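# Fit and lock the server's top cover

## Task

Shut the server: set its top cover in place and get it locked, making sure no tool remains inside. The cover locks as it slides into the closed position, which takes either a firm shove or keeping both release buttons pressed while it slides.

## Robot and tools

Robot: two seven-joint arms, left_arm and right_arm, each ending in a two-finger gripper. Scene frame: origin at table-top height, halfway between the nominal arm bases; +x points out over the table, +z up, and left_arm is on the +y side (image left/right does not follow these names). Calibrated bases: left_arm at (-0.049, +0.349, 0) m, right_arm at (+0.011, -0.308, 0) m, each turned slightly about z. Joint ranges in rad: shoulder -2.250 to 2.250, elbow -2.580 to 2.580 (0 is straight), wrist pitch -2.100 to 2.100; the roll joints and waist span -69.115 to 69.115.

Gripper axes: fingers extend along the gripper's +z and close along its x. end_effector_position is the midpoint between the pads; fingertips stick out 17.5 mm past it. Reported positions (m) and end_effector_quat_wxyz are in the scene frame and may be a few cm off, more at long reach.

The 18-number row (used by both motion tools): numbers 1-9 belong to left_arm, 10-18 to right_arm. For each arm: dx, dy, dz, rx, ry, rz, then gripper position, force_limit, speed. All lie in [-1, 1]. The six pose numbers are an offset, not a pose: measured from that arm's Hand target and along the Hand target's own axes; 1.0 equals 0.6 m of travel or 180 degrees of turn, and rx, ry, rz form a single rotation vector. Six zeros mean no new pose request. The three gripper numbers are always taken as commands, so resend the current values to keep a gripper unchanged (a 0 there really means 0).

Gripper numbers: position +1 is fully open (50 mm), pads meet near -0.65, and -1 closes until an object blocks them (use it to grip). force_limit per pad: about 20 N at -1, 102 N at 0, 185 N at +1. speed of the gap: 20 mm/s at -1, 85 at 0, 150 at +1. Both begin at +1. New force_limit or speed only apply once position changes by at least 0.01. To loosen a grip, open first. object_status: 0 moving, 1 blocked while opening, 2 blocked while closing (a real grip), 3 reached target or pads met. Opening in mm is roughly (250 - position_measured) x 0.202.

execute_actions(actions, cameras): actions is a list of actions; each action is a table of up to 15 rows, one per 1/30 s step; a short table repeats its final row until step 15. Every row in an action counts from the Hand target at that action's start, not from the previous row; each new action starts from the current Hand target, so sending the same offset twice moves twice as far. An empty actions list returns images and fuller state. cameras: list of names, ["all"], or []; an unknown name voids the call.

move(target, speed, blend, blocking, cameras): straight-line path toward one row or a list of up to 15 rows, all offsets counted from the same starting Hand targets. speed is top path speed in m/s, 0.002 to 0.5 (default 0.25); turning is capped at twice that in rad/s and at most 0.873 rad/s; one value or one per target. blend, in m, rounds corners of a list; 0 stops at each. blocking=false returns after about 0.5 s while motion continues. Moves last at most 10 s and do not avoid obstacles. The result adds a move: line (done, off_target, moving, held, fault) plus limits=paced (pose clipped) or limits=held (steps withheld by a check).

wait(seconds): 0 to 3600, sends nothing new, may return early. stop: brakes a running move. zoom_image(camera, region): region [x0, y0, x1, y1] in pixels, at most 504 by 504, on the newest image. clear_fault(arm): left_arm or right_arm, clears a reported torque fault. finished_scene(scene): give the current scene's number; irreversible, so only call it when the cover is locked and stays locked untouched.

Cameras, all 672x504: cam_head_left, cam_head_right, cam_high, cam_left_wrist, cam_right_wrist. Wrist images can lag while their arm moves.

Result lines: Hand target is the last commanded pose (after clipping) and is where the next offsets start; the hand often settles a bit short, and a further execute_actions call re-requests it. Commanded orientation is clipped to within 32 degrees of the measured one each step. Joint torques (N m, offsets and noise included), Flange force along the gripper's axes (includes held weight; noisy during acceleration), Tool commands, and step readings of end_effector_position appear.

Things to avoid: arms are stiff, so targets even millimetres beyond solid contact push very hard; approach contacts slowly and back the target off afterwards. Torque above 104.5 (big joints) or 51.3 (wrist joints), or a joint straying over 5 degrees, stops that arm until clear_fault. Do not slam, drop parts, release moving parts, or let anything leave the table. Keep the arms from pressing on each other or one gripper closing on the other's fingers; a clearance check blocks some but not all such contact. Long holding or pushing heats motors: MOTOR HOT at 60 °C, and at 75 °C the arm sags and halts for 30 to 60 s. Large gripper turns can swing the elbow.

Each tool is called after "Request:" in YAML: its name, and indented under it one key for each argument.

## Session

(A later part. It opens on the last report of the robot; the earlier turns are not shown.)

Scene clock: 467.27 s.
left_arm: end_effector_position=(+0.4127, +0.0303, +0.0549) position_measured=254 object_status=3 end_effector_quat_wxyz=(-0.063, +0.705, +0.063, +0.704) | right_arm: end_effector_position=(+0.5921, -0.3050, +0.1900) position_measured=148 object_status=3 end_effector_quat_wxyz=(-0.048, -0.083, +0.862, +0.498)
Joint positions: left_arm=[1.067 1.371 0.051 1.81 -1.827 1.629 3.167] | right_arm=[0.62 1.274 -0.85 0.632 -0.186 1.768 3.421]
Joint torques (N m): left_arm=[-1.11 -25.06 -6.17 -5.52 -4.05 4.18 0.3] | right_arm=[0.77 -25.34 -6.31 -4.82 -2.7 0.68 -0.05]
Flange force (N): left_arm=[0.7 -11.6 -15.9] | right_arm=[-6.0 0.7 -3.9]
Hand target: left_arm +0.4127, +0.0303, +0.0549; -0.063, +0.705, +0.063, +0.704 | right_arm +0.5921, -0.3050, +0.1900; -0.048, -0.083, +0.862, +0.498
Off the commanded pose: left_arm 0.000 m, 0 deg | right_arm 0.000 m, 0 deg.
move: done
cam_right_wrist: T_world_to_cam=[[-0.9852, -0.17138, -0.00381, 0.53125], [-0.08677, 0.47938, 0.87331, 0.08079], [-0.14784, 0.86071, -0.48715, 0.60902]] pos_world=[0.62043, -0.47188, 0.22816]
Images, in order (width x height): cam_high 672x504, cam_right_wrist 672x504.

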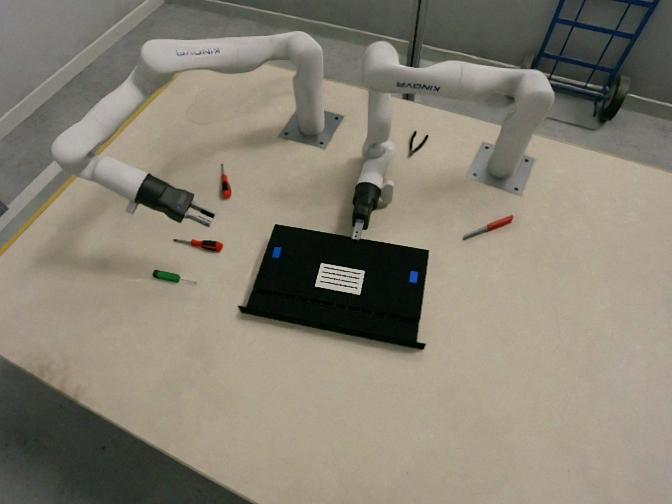

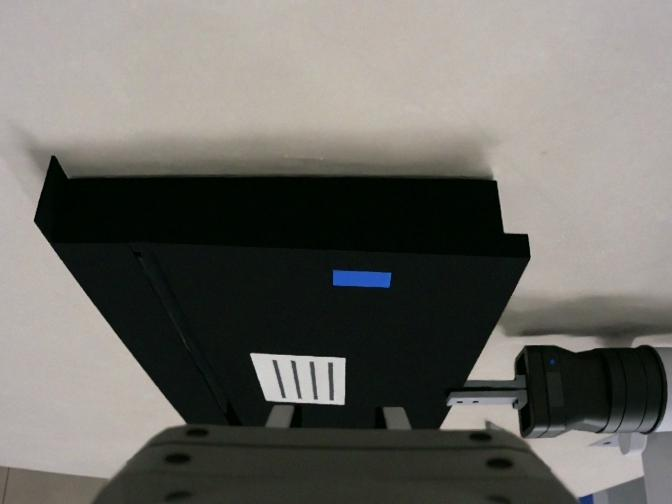

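Request:
move:
  target: [-0.002,-0.001,0.0035,0,0,0,-0.97,0.8,-0.7,0,0,0,0,0,0,0.03,-0.7,-0.5]
  speed: 0.03
  cameras: ["cam_right_wrist"]

Request:
zoom_image:
  camera: "cam_right_wrist"
  region: [420, 180, 620, 330]

Scene clock: 479.27 s.
left_arm: end_effector_position=(+0.4146, +0.0312, +0.0537) position_measured=254 object_status=3 end_effector_quat_wxyz=(-0.063, +0.705, +0.063, +0.704) | right_arm: end_effector_position=(+0.5921, -0.3050, +0.1900) position_measured=148 object_status=3 end_effector_quat_wxyz=(-0.048, -0.083, +0.862, +0.498)
Joint positions: left_arm=[1.064 1.374 0.049 1.808 -1.831 1.627 3.168] | right_arm=[0.62 1.274 -0.85 0.632 -0.186 1.768 3.421]
Joint torques (N m): left_arm=[-14.46 -25.64 -15.62 -9.16 -5.25 2.54 0.37] | right_arm=[0.77 -25.27 -6.3 -4.84 -2.73 0.66 -0.05]
Flange force (N): left_arm=[5.9 -14.6 -53.6] | right_arm=[-5.7 0.8 -3.8]
Hand target: left_arm +0.4147, +0.0313, +0.0537; -0.063, +0.705, +0.063, +0.704 | right_arm +0.5921, -0.3050, +0.1900; -0.048, -0.083, +0.862, +0.498
Off the commanded pose: left_arm 0.000 m, 0 deg | right_arm 0.000 m, 0 deg.
move: done
cam_right_wrist: T_world_to_cam=[[-0.9852, -0.17138, -0.00381, 0.53125], [-0.08677, 0.47938, 0.87331, 0.08079], [-0.14784, 0.86071, -0.48715, 0.60902]] pos_world=[0.62043, -0.47188, 0.22816]

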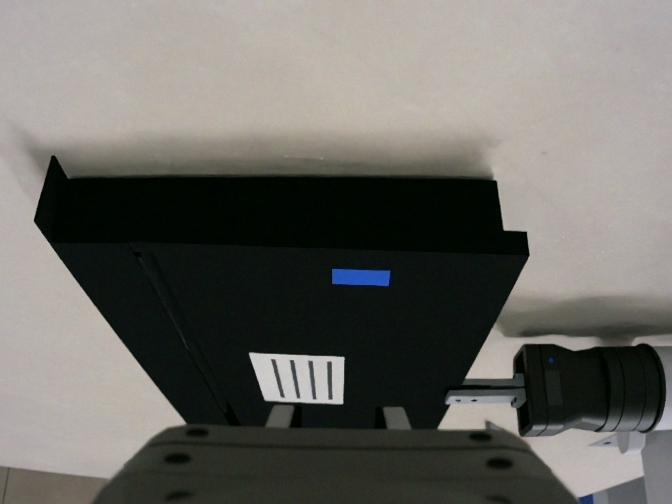

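Scaled by 2.520.

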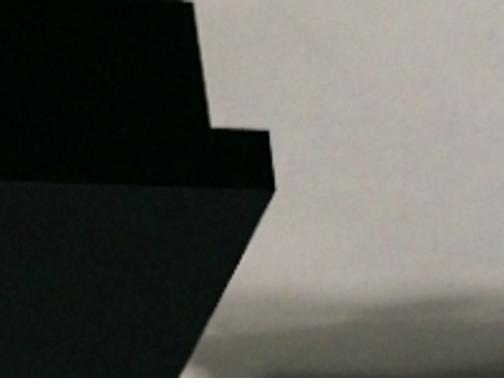

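Request:
wait:
  seconds: 0
  cameras: ["cam_head_left", "cam_left_wrist", "cam_high", "cam_head_right"]

Request:
zoom_image:
  camera: "cam_high"
  region: [225, 255, 285, 325]

Request:
zoom_image:
  camera: "cam_high"
  region: [390, 295, 450, 365]

Request:
zoom_image:
  camera: "cam_head_left"
  region: [170, 190, 270, 310]

Request:
zoom_image:
  camera: "cam_head_left"
  region: [290, 190, 390, 310]

Scene clock: 489.90 s.
left_arm: end_effector_position=(+0.4147, +0.0313, +0.0537) position_measured=254 object_status=3 end_effector_quat_wxyz=(-0.063, +0.705, +0.063, +0.704) | right_arm: end_effector_position=(+0.5921, -0.3050, +0.1900) position_measured=148 object_status=3 end_effector_quat_wxyz=(-0.048, -0.083, +0.862, +0.498)
Joint positions: left_arm=[1.064 1.374 0.049 1.808 -1.831 1.627 3.168] | right_arm=[0.62 1.274 -0.85 0.632 -0.186 1.768 3.421]
Joint torques (N m): left_arm=[-15.41 -25.64 -16.26 -9.27 -5.18 2.47 0.38] | right_arm=[0.81 -25.31 -6.35 -4.89 -2.72 0.66 -0.04]
Flange force (N): left_arm=[6.1 -14.4 -55.8] | right_arm=[-5.6 0.9 -3.6]
Hand target: left_arm +0.4147, +0.0313, +0.0537; -0.063, +0.705, +0.063, +0.704 | right_arm +0.5921, -0.3050, +0.1900; -0.048, -0.083, +0.862, +0.498
Tool commands: left_gripper/position=-0.97 left_gripper/force_limit=+0.8 left_gripper/speed=-0.7 right_gripper/position=+0.03 right_gripper/force_limit=-0.7 right_gripper/speed=-0.5
Off the commanded pose: left_arm 0.000 m, 0 deg | right_arm 0.000 m, 0 deg.
cam_left_wrist: T_world_to_cam=[[-0.01085, -0.04104, 0.9991, -0.04636], [0.19047, -0.98095, -0.03823, 0.01793], [0.98163, 0.18989, 0.01846, -0.24647]] pos_world=[0.23803, 0.06249, 0.05155]
Images, in order (width x height): cam_head_left 672x504, cam_head_right 672x504, cam_high 672x504, cam_left_wrist 672x504.

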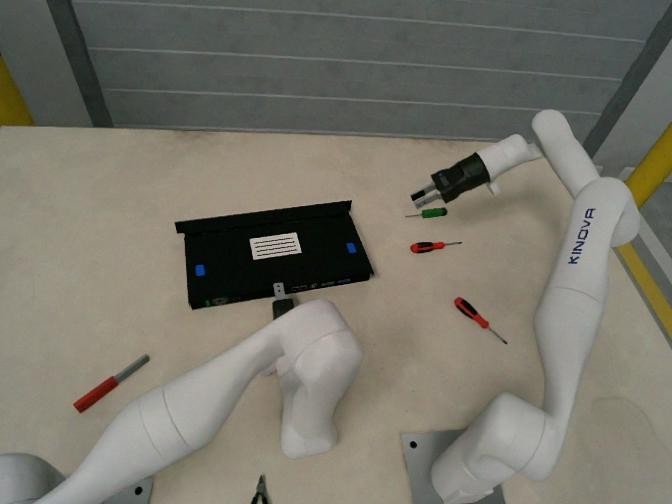

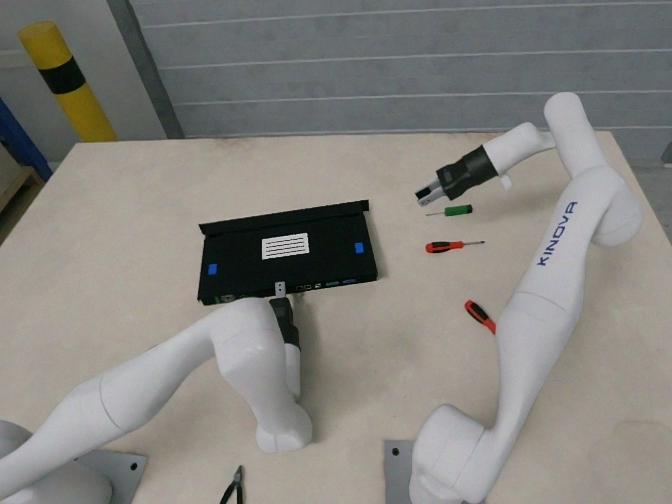

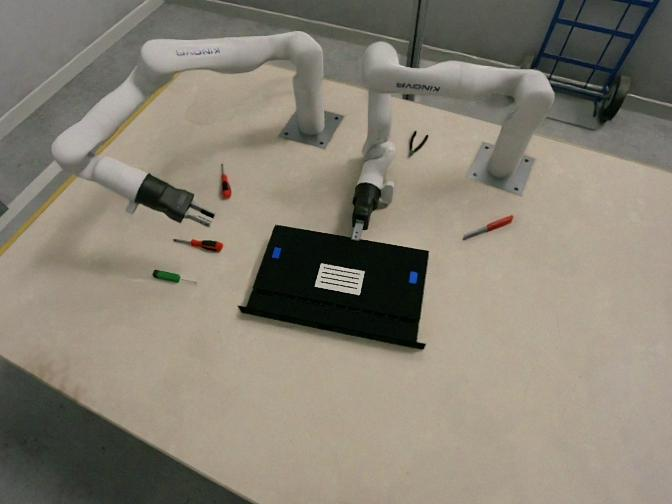

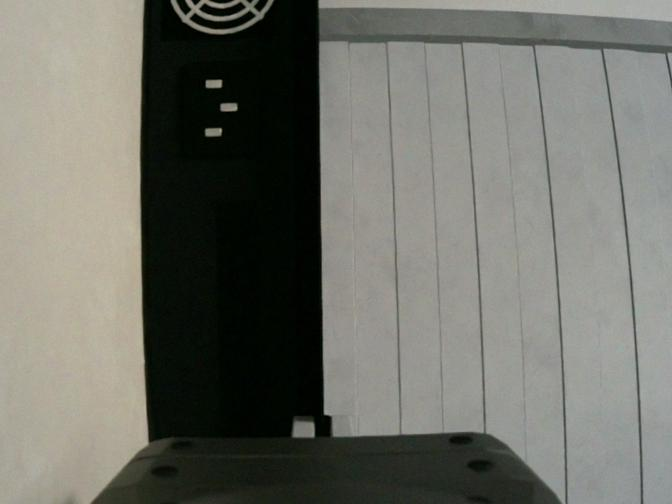

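Scaled by 7.200 from the camera's image (finer frame: 960x720).

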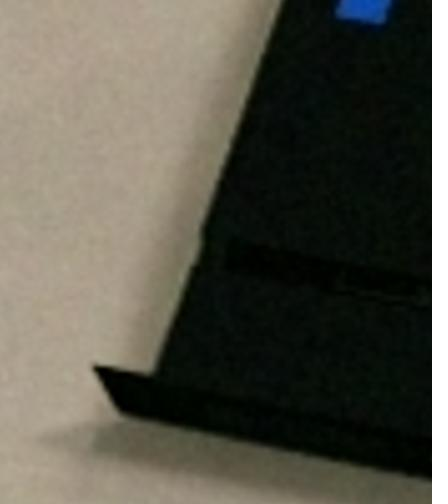

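Scaled by 7.200 from the camera's image (finer frame: 960x720).

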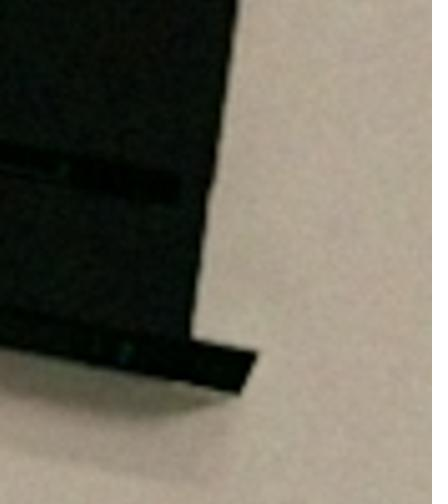

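Scaled by 4.200 from the camera's image (finer frame: 960x720).

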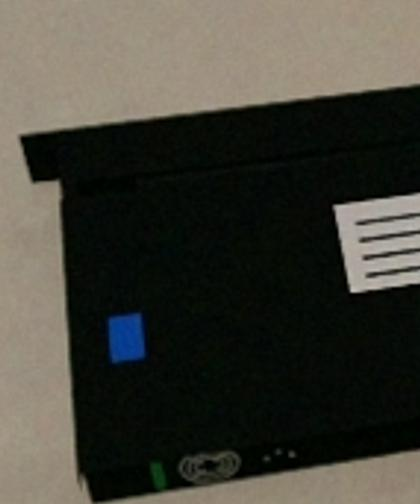

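Scaled by 4.200 from the camera's image (finer frame: 960x720).

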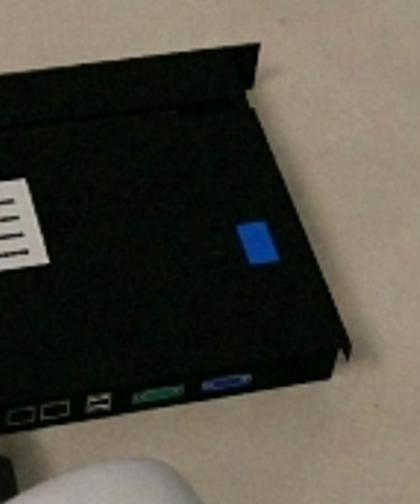

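Request:
move:
  target:
    - [0,0,-0.0025,0,0,0,-0.97,0.8,-0.7,0,0,0,0,0,0,0.03,-0.7,-0.5]
    - [0,0,-0.0026,0,0,0,-0.386,0.8,-0.7,0,0,0,0,0,0,0.03,-0.7,-0.5]
  speed: 0.03
  cameras: ["cam_right_wrist", "cam_left_wrist"]

Request:
zoom_image:
  camera: "cam_right_wrist"
  region: [420, 180, 620, 330]

Request:
zoom_image:
  camera: "cam_left_wrist"
  region: [260, 350, 390, 450]

Scene clock: 501.20 s.
left_arm: end_effector_position=(+0.4131, +0.0310, +0.0537) position_measured=210 object_status=3 end_effector_quat_wxyz=(-0.063, +0.704, +0.063, +0.704) | right_arm: end_effector_position=(+0.5921, -0.3050, +0.1900) position_measured=148 object_status=3 end_effector_quat_wxyz=(-0.048, -0.083, +0.862, +0.498)
Joint positions: left_arm=[1.066 1.374 0.05 1.809 -1.828 1.629 3.169] | right_arm=[0.62 1.274 -0.85 0.632 -0.186 1.768 3.421]
Joint torques (N m): left_arm=[1.3 -22.36 -2.74 -0.45 0.15 4.75 0.23] | right_arm=[0.75 -25.23 -6.29 -4.88 -2.7 0.67 -0.11]
Flange force (N): left_arm=[-2.2 0.9 3.2] | right_arm=[-5.2 0.9 -3.5]
Hand target: left_arm +0.4132, +0.0310, +0.0537; -0.063, +0.705, +0.063, +0.704 | right_arm +0.5921, -0.3050, +0.1900; -0.048, -0.083, +0.862, +0.498
Off the commanded pose: left_arm 0.000 m, 0 deg | right_arm 0.000 m, 0 deg.
move: done
cam_left_wrist: T_world_to_cam=[[-0.01095, -0.04106, 0.9991, -0.04636], [0.19048, -0.98095, -0.03823, 0.01794], [0.98163, 0.18989, 0.01856, -0.24485]] pos_world=[0.23643, 0.06219, 0.05155]
cam_right_wrist: T_world_to_cam=[[-0.9852, -0.17138, -0.00381, 0.53125], [-0.08677, 0.47938, 0.87331, 0.08079], [-0.14784, 0.86071, -0.48715, 0.60902]] pos_world=[0.62043, -0.47188, 0.22816]
Images, in order (width x height): cam_left_wrist 672x504, cam_right_wrist 672x504.

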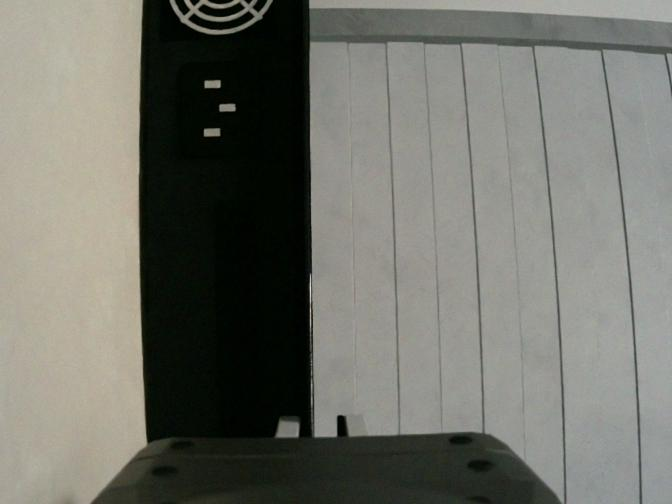

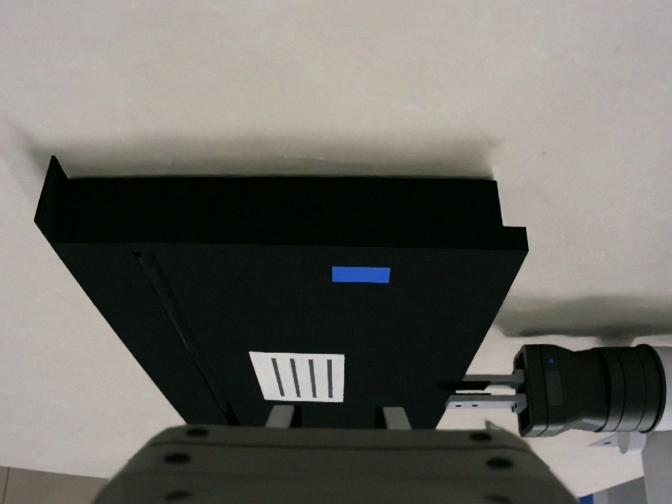

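Scaled by 2.520.

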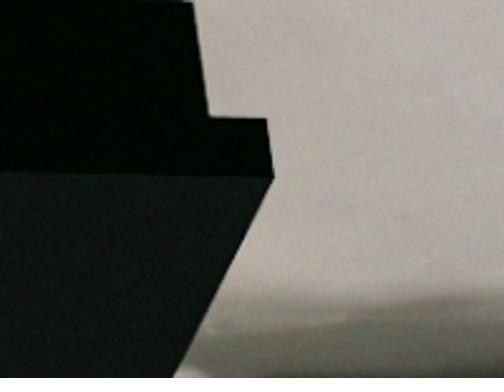

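Scaled by 3.877.

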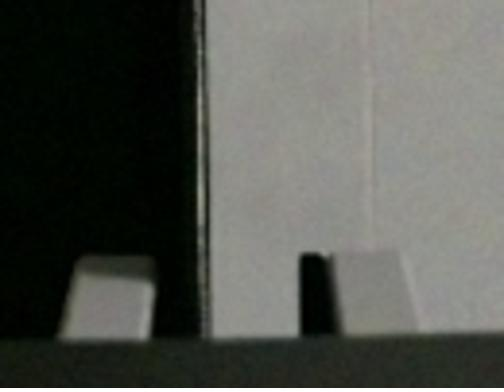

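Request:
move:
  target:
    - [-0.0025,0,-0.0083,0,0,0,-0.386,0.8,-0.7,0,0,0,0,0,0,0.03,-0.7,-0.5]
    - [-0.0026,0,-0.0083,0,0,0,-1,0.6,-0.7,0,0,0,0,0,0,0.03,-0.7,-0.5]
  speed: 0.03
  cameras: ["cam_left_wrist", "cam_right_wrist"]

Request:
zoom_image:
  camera: "cam_left_wrist"
  region: [260, 350, 390, 450]

Request:
zoom_image:
  camera: "cam_right_wrist"
  region: [420, 180, 620, 330]

Scene clock: 521.40 s.
left_arm: end_effector_position=(+0.4082, +0.0301, +0.0521) position_measured=254 object_status=3 end_effector_quat_wxyz=(-0.063, +0.705, +0.063, +0.704) | right_arm: end_effector_position=(+0.5921, -0.3050, +0.1900) position_measured=148 object_status=3 end_effector_quat_wxyz=(-0.048, -0.083, +0.862, +0.498)
Joint positions: left_arm=[1.074 1.379 0.056 1.809 -1.819 1.635 3.172] | right_arm=[0.62 1.274 -0.85 0.632 -0.186 1.768 3.421]
Joint torques (N m): left_arm=[3.02 -22.37 -1.64 0.2 0.59 5.25 0.32] | right_arm=[0.79 -25.29 -6.3 -4.83 -2.71 0.7 -0.07]
Flange force (N): left_arm=[-3.3 2.1 8.8] | right_arm=[-5.7 0.8 -3.7]
Hand target: left_arm +0.4083, +0.0301, +0.0521; -0.063, +0.705, +0.063, +0.704 | right_arm +0.5921, -0.3050, +0.1900; -0.048, -0.083, +0.862, +0.498
Off the commanded pose: left_arm 0.000 m, 0 deg | right_arm 0.000 m, 0 deg.
move: done
cam_left_wrist: T_world_to_cam=[[-0.01085, -0.04104, 0.9991, -0.04488], [0.19047, -0.98095, -0.03823, 0.01793], [0.98163, 0.18989, 0.01846, -0.23984]] pos_world=[0.23153, 0.06129, 0.04995]
cam_right_wrist: T_world_to_cam=[[-0.9852, -0.17138, -0.00381, 0.53125], [-0.08677, 0.47938, 0.87331, 0.08079], [-0.14784, 0.86071, -0.48715, 0.60902]] pos_world=[0.62043, -0.47188, 0.22816]

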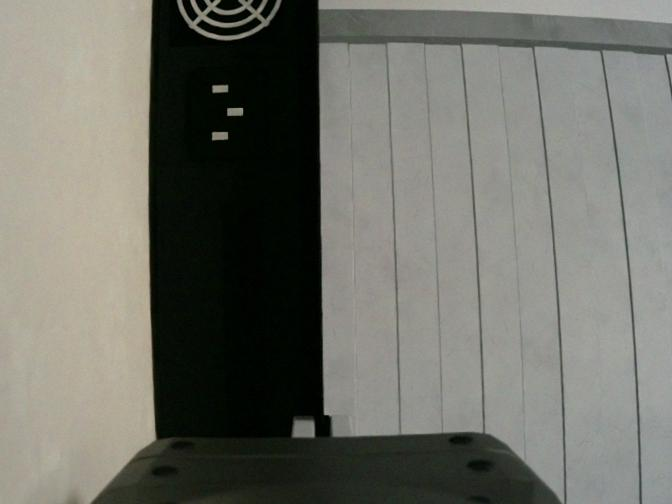

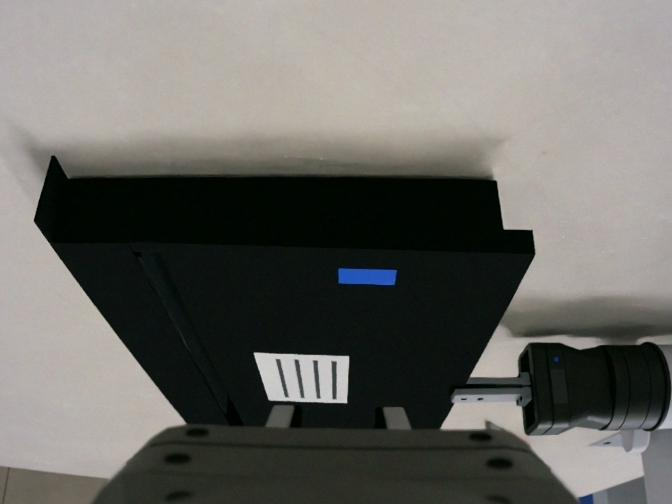

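Scaled by 3.877.

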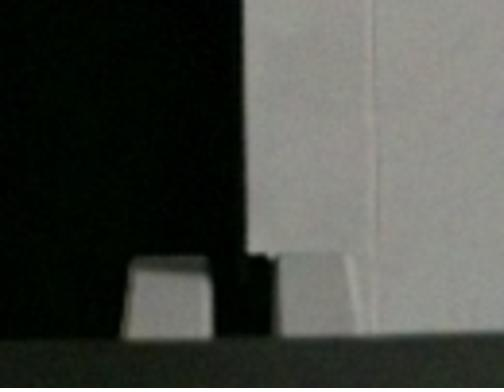

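Scaled by 2.520.

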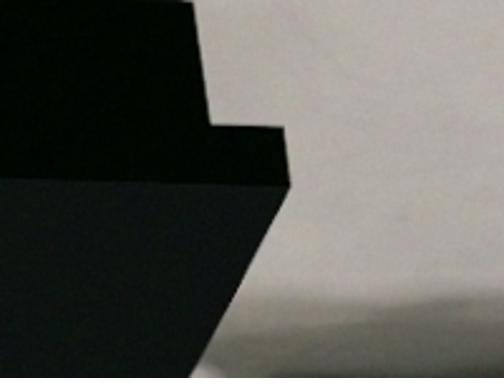

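Request:
move:
  target:
    - [0,0,0.0001,0,0,0,-0.2,0.6,-0.7,0,0,0,0,0,0,0.03,-0.7,-0.5]
    - [0,0,-0.0583,0,0,0,-0.9,0,0,0,0,0,0,0,0,0.03,-0.7,-0.5]
    - [0,0,-0.0058,0,0,0,-0.9,0,0,0,0,0,0,0,0,0.03,-0.7,-0.5]
  speed: [0.03, 0.08, 0.04]
  cameras: ["cam_left_wrist", "cam_right_wrist", "cam_high"]

Request:
zoom_image:
  camera: "cam_left_wrist"
  region: [260, 350, 390, 450]

Request:
zoom_image:
  camera: "cam_right_wrist"
  region: [420, 180, 620, 330]

Request:
zoom_image:
  camera: "cam_high"
  region: [225, 255, 285, 325]

Request:
zoom_image:
  camera: "cam_high"
  region: [390, 295, 450, 365]

Scene clock: 548.17 s.
left_arm: end_effector_position=(+0.4048, +0.0295, +0.0521) position_measured=253 object_status=3 end_effector_quat_wxyz=(-0.063, +0.705, +0.063, +0.704) | right_arm: end_effector_position=(+0.5921, -0.3050, +0.1900) position_measured=148 object_status=3 end_effector_quat_wxyz=(-0.048, -0.083, +0.862, +0.498)
Joint positions: left_arm=[1.08 1.379 0.06 1.811 -1.813 1.639 3.174] | right_arm=[0.62 1.274 -0.85 0.632 -0.186 1.768 3.421]
Joint torques (N m): left_arm=[0.64 -20.75 -2.19 -0.66 -0.36 3.37 0.24] | right_arm=[0.78 -25.26 -6.35 -4.88 -2.69 0.64 -0.06]
Flange force (N): left_arm=[1.9 -0.4 0.1] | right_arm=[-5.5 0.9 -3.7]
Hand target: left_arm +0.4048, +0.0295, +0.0521; -0.063, +0.705, +0.063, +0.704 | right_arm +0.5921, -0.3050, +0.1900; -0.048, -0.083, +0.862, +0.498
Off the commanded pose: left_arm 0.000 m, 0 deg | right_arm 0.000 m, 0 deg.
move: done
cam_left_wrist: T_world_to_cam=[[-0.01083, -0.04114, 0.99909, -0.04494], [0.19057, -0.98093, -0.03833, 0.01797], [0.98161, 0.18998, 0.01847, -0.23639]] pos_world=[0.22813, 0.06069, 0.04995]
cam_right_wrist: T_world_to_cam=[[-0.9852, -0.17138, -0.00381, 0.53125], [-0.08677, 0.47938, 0.87331, 0.08079], [-0.14784, 0.86071, -0.48715, 0.60902]] pos_world=[0.62043, -0.47188, 0.22816]
Images, in order (width x height): cam_high 672x504, cam_left_wrist 672x504, cam_right_wrist 672x504.

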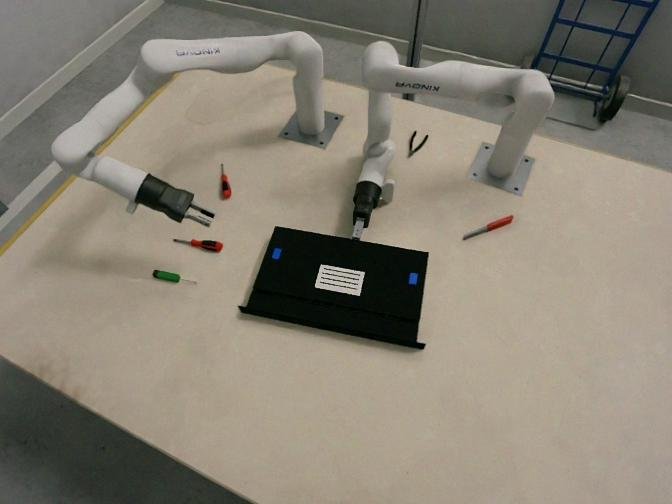

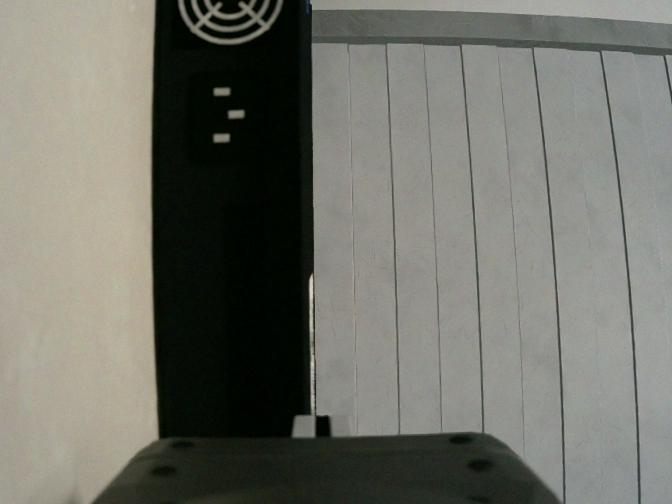

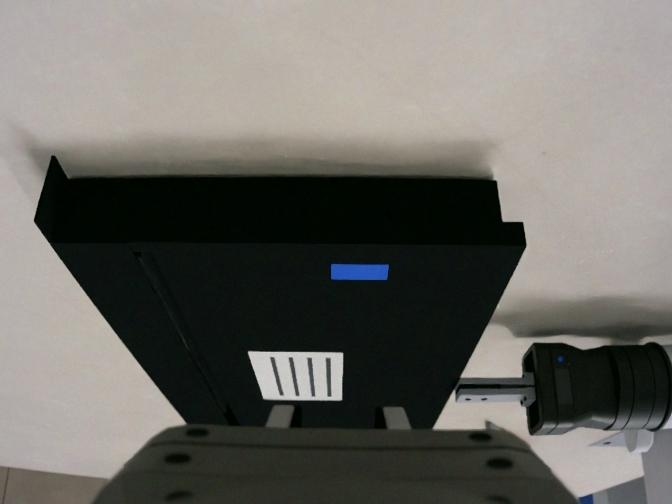

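Scaled by 3.877.

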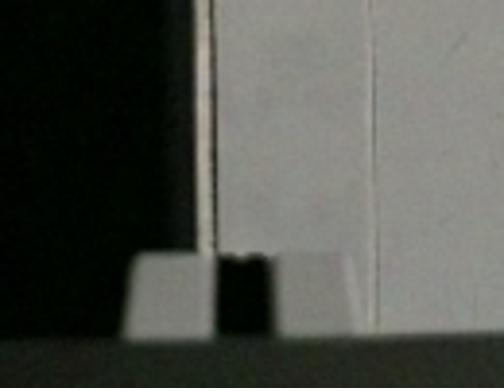

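Scaled by 2.520.

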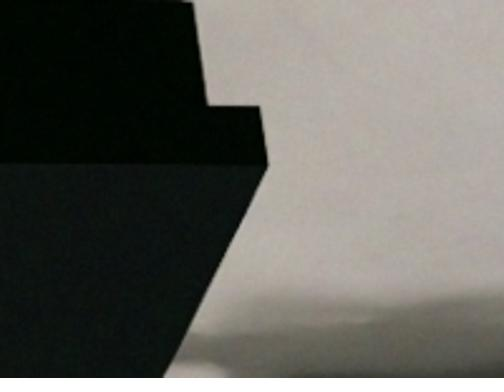

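Scaled by 7.200 from the camera's image (finer frame: 960x720).

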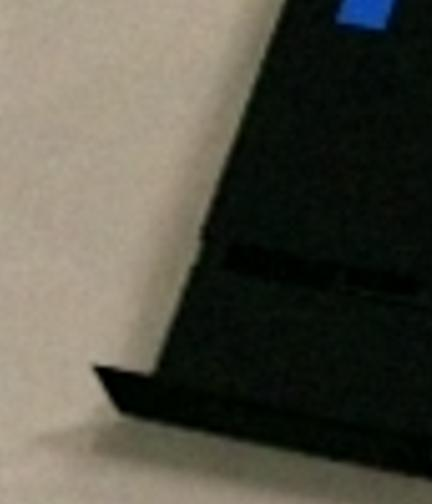

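Scaled by 7.200 from the camera's image (finer frame: 960x720).

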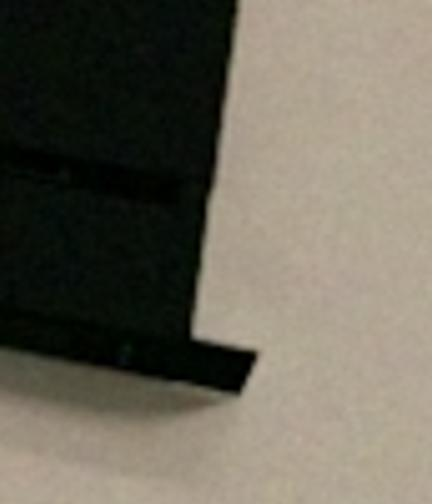

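Request:
move:
  target: [-0.0008,0,0.0033,0,0,0,-0.9,0,0,0,0,0,0,0,0,0.03,-0.7,-0.5]
  speed: 0.03
  cameras: ["cam_left_wrist", "cam_right_wrist"]

Request:
zoom_image:
  camera: "cam_left_wrist"
  region: [260, 350, 390, 450]

Request:
zoom_image:
  camera: "cam_right_wrist"
  region: [420, 180, 620, 330]

Scene clock: 555.30 s.
left_arm: end_effector_position=(+0.4068, +0.0298, +0.0517) position_measured=253 object_status=3 end_effector_quat_wxyz=(-0.063, +0.705, +0.063, +0.704) | right_arm: end_effector_position=(+0.5921, -0.3050, +0.1900) position_measured=148 object_status=3 end_effector_quat_wxyz=(-0.048, -0.083, +0.862, +0.498)
Joint positions: left_arm=[1.076 1.38 0.057 1.809 -1.816 1.636 3.173] | right_arm=[0.62 1.274 -0.85 0.632 -0.186 1.768 3.421]
Joint torques (N m): left_arm=[-0.27 -19.88 -2.26 -0.01 0.44 3.02 0.28] | right_arm=[0.76 -25.26 -6.36 -4.86 -2.67 0.66 -0.04]
Flange force (N): left_arm=[2.8 1.9 0.1] | right_arm=[-5.5 0.9 -3.7]
Hand target: left_arm +0.4068, +0.0299, +0.0517; -0.063, +0.705, +0.063, +0.704 | right_arm +0.5921, -0.3050, +0.1900; -0.048, -0.083, +0.862, +0.498
Off the commanded pose: left_arm 0.000 m, 0 deg | right_arm 0.000 m, 0 deg.
move: done
cam_left_wrist: T_world_to_cam=[[-0.01085, -0.04104, 0.9991, -0.0445], [0.19047, -0.98095, -0.03823, 0.01789], [0.98163, 0.18989, 0.01846, -0.2384]] pos_world=[0.23013, 0.06099, 0.04955]
cam_right_wrist: T_world_to_cam=[[-0.9852, -0.17138, -0.00381, 0.53125], [-0.08677, 0.47938, 0.87331, 0.08079], [-0.14784, 0.86071, -0.48715, 0.60902]] pos_world=[0.62043, -0.47188, 0.22816]

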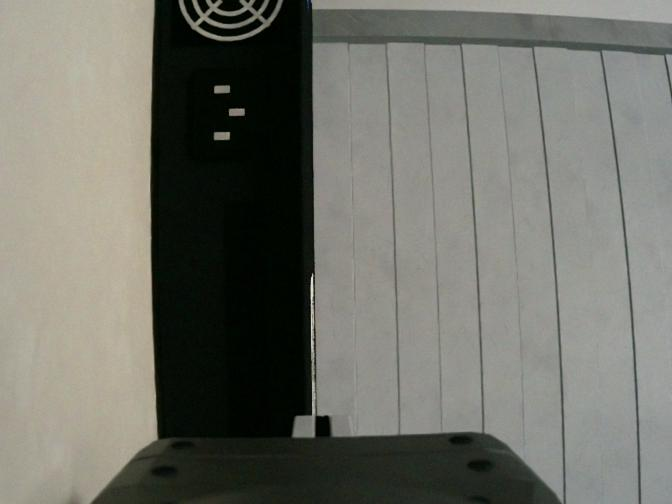

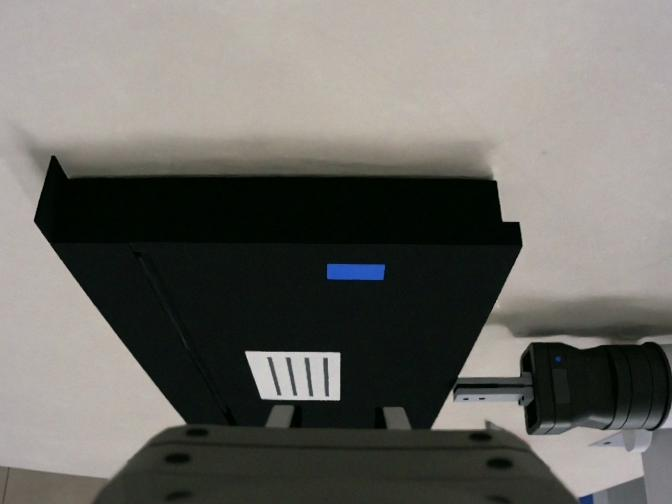

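Scaled by 3.877.

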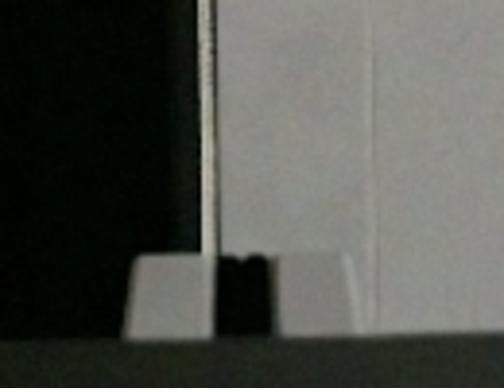

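Scaled by 2.520.

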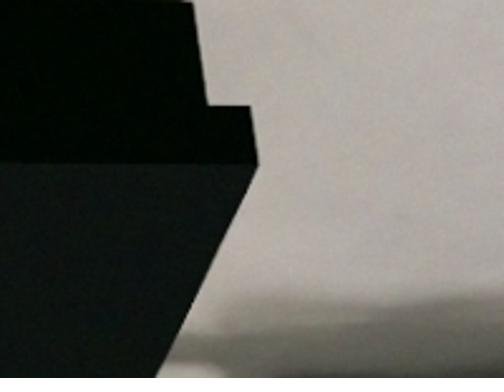

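Request:
move:
  target: [0,0,0.0158,0,0,0,-0.9,0,0,0,0,0,0,0,0,0.03,-0.7,-0.5]
  speed: 0.03
  cameras: ["cam_head_left", "cam_right_wrist", "cam_high"]

Request:
zoom_image:
  camera: "cam_right_wrist"
  region: [420, 180, 620, 330]

Request:
zoom_image:
  camera: "cam_high"
  region: [225, 255, 285, 325]

Request:
zoom_image:
  camera: "cam_high"
  region: [390, 295, 450, 365]

Scene clock: 561.63 s.
left_arm: end_effector_position=(+0.4163, +0.0317, +0.0516) position_measured=253 object_status=3 end_effector_quat_wxyz=(-0.063, +0.705, +0.063, +0.704) | right_arm: end_effector_position=(+0.5921, -0.3050, +0.1900) position_measured=148 object_status=3 end_effector_quat_wxyz=(-0.048, -0.083, +0.862, +0.498)
Joint positions: left_arm=[1.061 1.379 0.047 1.804 -1.834 1.625 3.169] | right_arm=[0.62 1.274 -0.85 0.632 -0.186 1.768 3.421]
Joint torques (N m): left_arm=[-7.34 -22.55 -8.97 -1.98 -0.17 3.9 0.25] | right_arm=[0.8 -25.27 -6.34 -4.85 -2.72 0.64 -0.05]
Flange force (N): left_arm=[0.2 1.5 -19.7] | right_arm=[-5.8 0.8 -3.8]
Hand target: left_arm +0.4161, +0.0315, +0.0516; -0.063, +0.705, +0.063, +0.704 | right_arm +0.5921, -0.3050, +0.1900; -0.048, -0.083, +0.862, +0.498
Off the commanded pose: left_arm 0.000 m, 0 deg | right_arm 0.000 m, 0 deg.
move: done
cam_right_wrist: T_world_to_cam=[[-0.9852, -0.17138, -0.00381, 0.53125], [-0.08677, 0.47938, 0.87331, 0.08079], [-0.14784, 0.86071, -0.48715, 0.60902]] pos_world=[0.62043, -0.47188, 0.22816]
Images, in order (width x height): cam_head_left 672x504, cam_high 672x504, cam_right_wrist 672x504.

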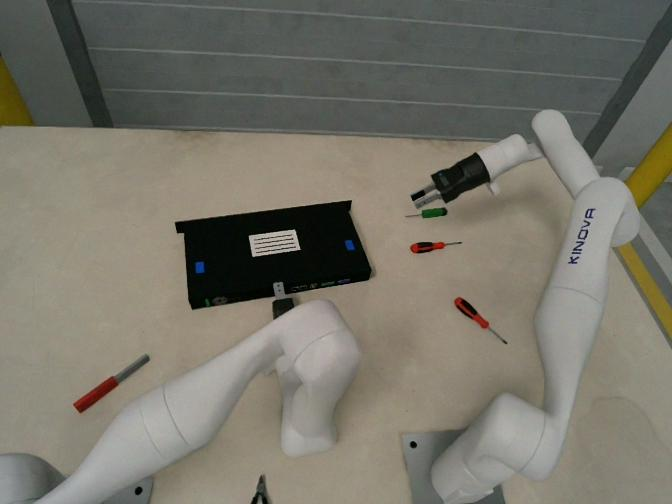

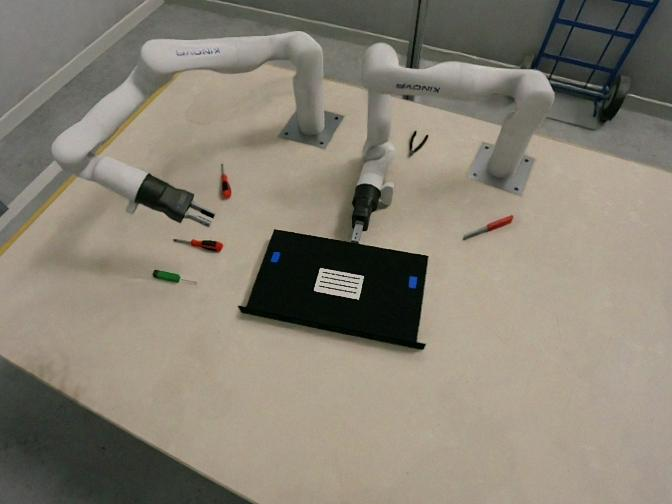

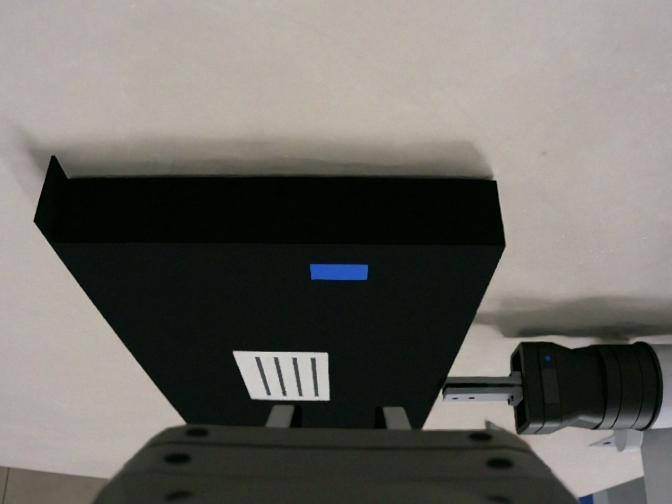

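Scaled by 2.520.

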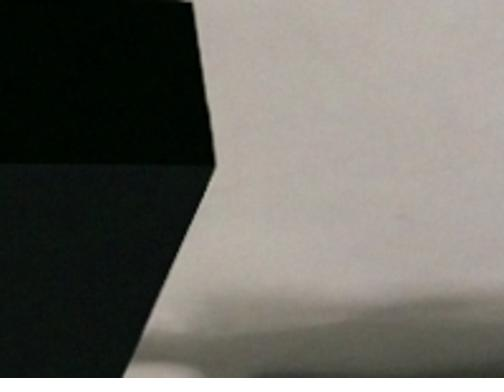

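Scaled by 7.200 from the camera's image (finer frame: 960x720).

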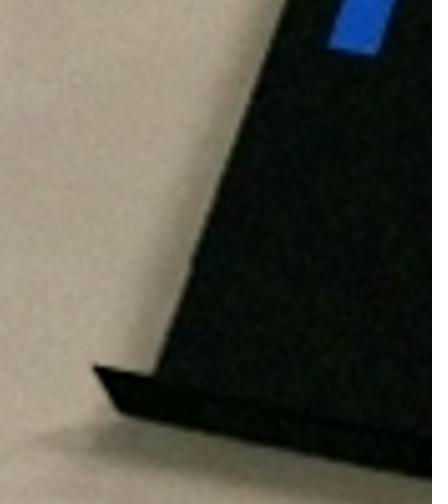

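Scaled by 7.200 from the camera's image (finer frame: 960x720).

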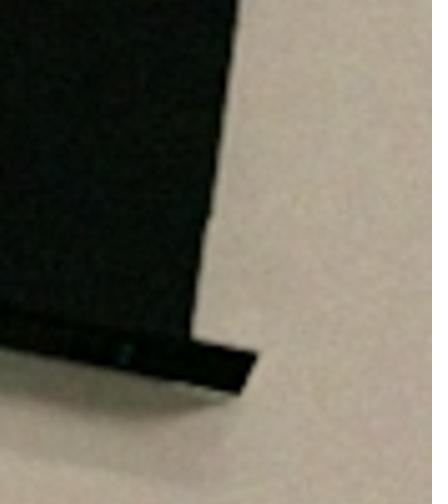

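Request:
move:
  target: [0,0,0.0075,0,0,0,-0.9,0,0,0,0,0,0,0,0,0.03,-0.7,-0.5]
  speed: 0.03
  cameras: ["cam_right_wrist"]

Request:
zoom_image:
  camera: "cam_right_wrist"
  region: [420, 180, 620, 330]

Scene clock: 565.57 s.
left_arm: end_effector_position=(+0.4206, +0.0323, +0.0516) position_measured=253 object_status=3 end_effector_quat_wxyz=(-0.063, +0.705, +0.063, +0.704) | right_arm: end_effector_position=(+0.5921, -0.3050, +0.1900) position_measured=148 object_status=3 end_effector_quat_wxyz=(-0.048, -0.083, +0.862, +0.498)
Joint positions: left_arm=[1.055 1.379 0.042 1.801 -1.842 1.62 3.167] | right_arm=[0.62 1.274 -0.85 0.632 -0.186 1.768 3.421]
Joint torques (N m): left_arm=[-20.25 -22.1 -17.61 -5.23 -1.04 1.95 0.29] | right_arm=[0.82 -25.31 -6.3 -4.88 -2.72 0.65 -0.08]
Flange force (N): left_arm=[7.1 -0.5 -55.1] | right_arm=[-5.7 0.8 -3.7]
Hand target: left_arm +0.4205, +0.0323, +0.0516; -0.063, +0.705, +0.063, +0.704 | right_arm +0.5921, -0.3050, +0.1900; -0.048, -0.083, +0.862, +0.498
Off the commanded pose: left_arm 0.000 m, 0 deg | right_arm 0.000 m, 0 deg.
move: done
cam_right_wrist: T_world_to_cam=[[-0.9852, -0.17138, -0.00381, 0.53125], [-0.08677, 0.47938, 0.87331, 0.08079], [-0.14784, 0.86071, -0.48715, 0.60902]] pos_world=[0.62043, -0.47188, 0.22816]

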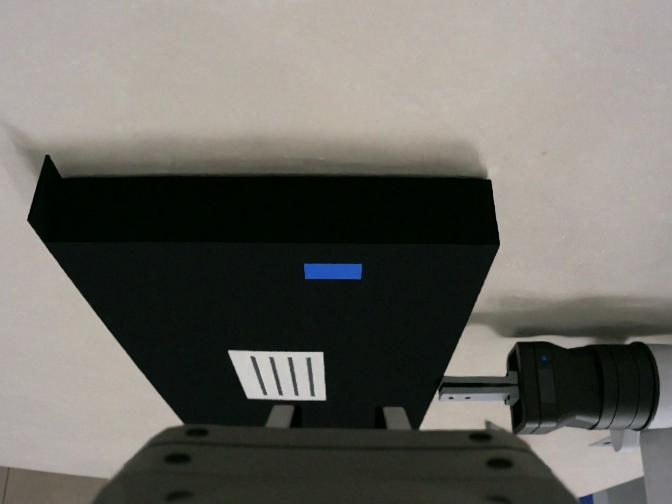

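Scaled by 2.520.

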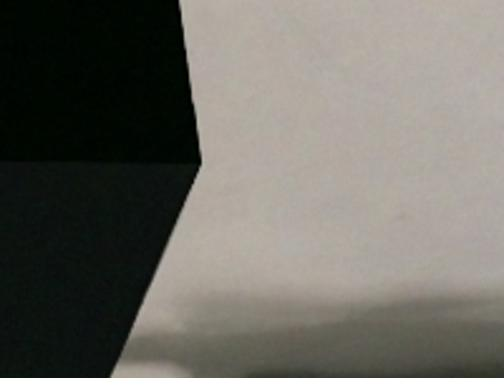

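Request:
move:
  target: [0,0,-0.06,0,0,0,-0.9,0,0,0,0,0,0,0,0,0.03,-0.7,-0.5]
  speed: 0.08
  cameras: ["cam_right_wrist", "cam_head_left"]

Scene clock: 570.10 s.
left_arm: end_effector_position=(+0.3851, +0.0260, +0.0516) position_measured=253 object_status=3 end_effector_quat_wxyz=(-0.063, +0.705, +0.063, +0.704) | right_arm: end_effector_position=(+0.5921, -0.3050, +0.1900) position_measured=148 object_status=3 end_effector_quat_wxyz=(-0.048, -0.083, +0.862, +0.498)
Joint positions: left_arm=[1.112 1.382 0.082 1.818 -1.775 1.661 3.182] | right_arm=[0.62 1.274 -0.85 0.632 -0.186 1.768 3.421]
Joint torques (N m): left_arm=[1.82 -20.45 -1.08 0.34 0.29 3.66 0.25] | right_arm=[0.85 -25.26 -6.28 -4.83 -2.72 0.66 -0.1]
Flange force (N): left_arm=[0.7 1.5 4.9] | right_arm=[-5.9 0.8 -3.8]
Hand target: left_arm +0.3851, +0.0259, +0.0516; -0.063, +0.705, +0.063, +0.704 | right_arm +0.5921, -0.3050, +0.1900; -0.048, -0.083, +0.862, +0.498
Off the commanded pose: left_arm 0.000 m, 0 deg | right_arm 0.000 m, 0 deg.
move: done
cam_right_wrist: T_world_to_cam=[[-0.9852, -0.17138, -0.00381, 0.53125], [-0.08677, 0.47938, 0.87331, 0.08079], [-0.14784, 0.86071, -0.48715, 0.60902]] pos_world=[0.62043, -0.47188, 0.22816]
Images, in order (width x height): cam_head_left 672x504, cam_right_wrist 672x504.

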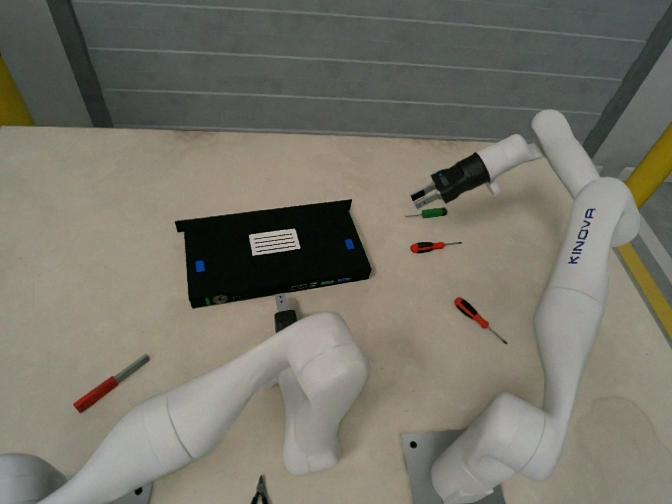

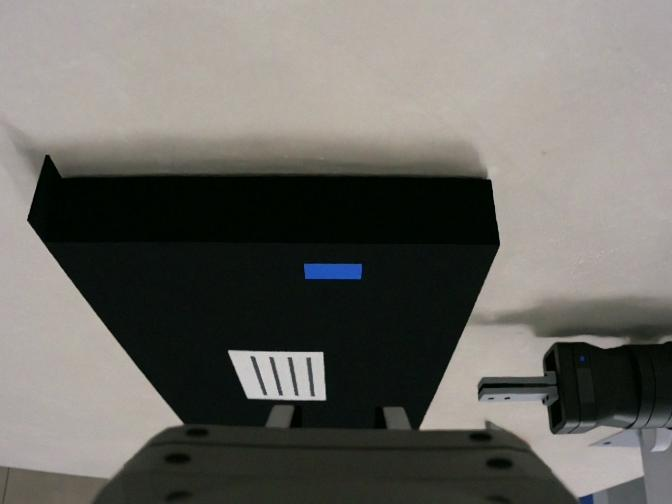

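The cover is shut and flush with the server. Both tools are out of it, and nothing has fallen off the table.

Request:
finished_scene:
  scene: 2

The scene is finished: the task was done.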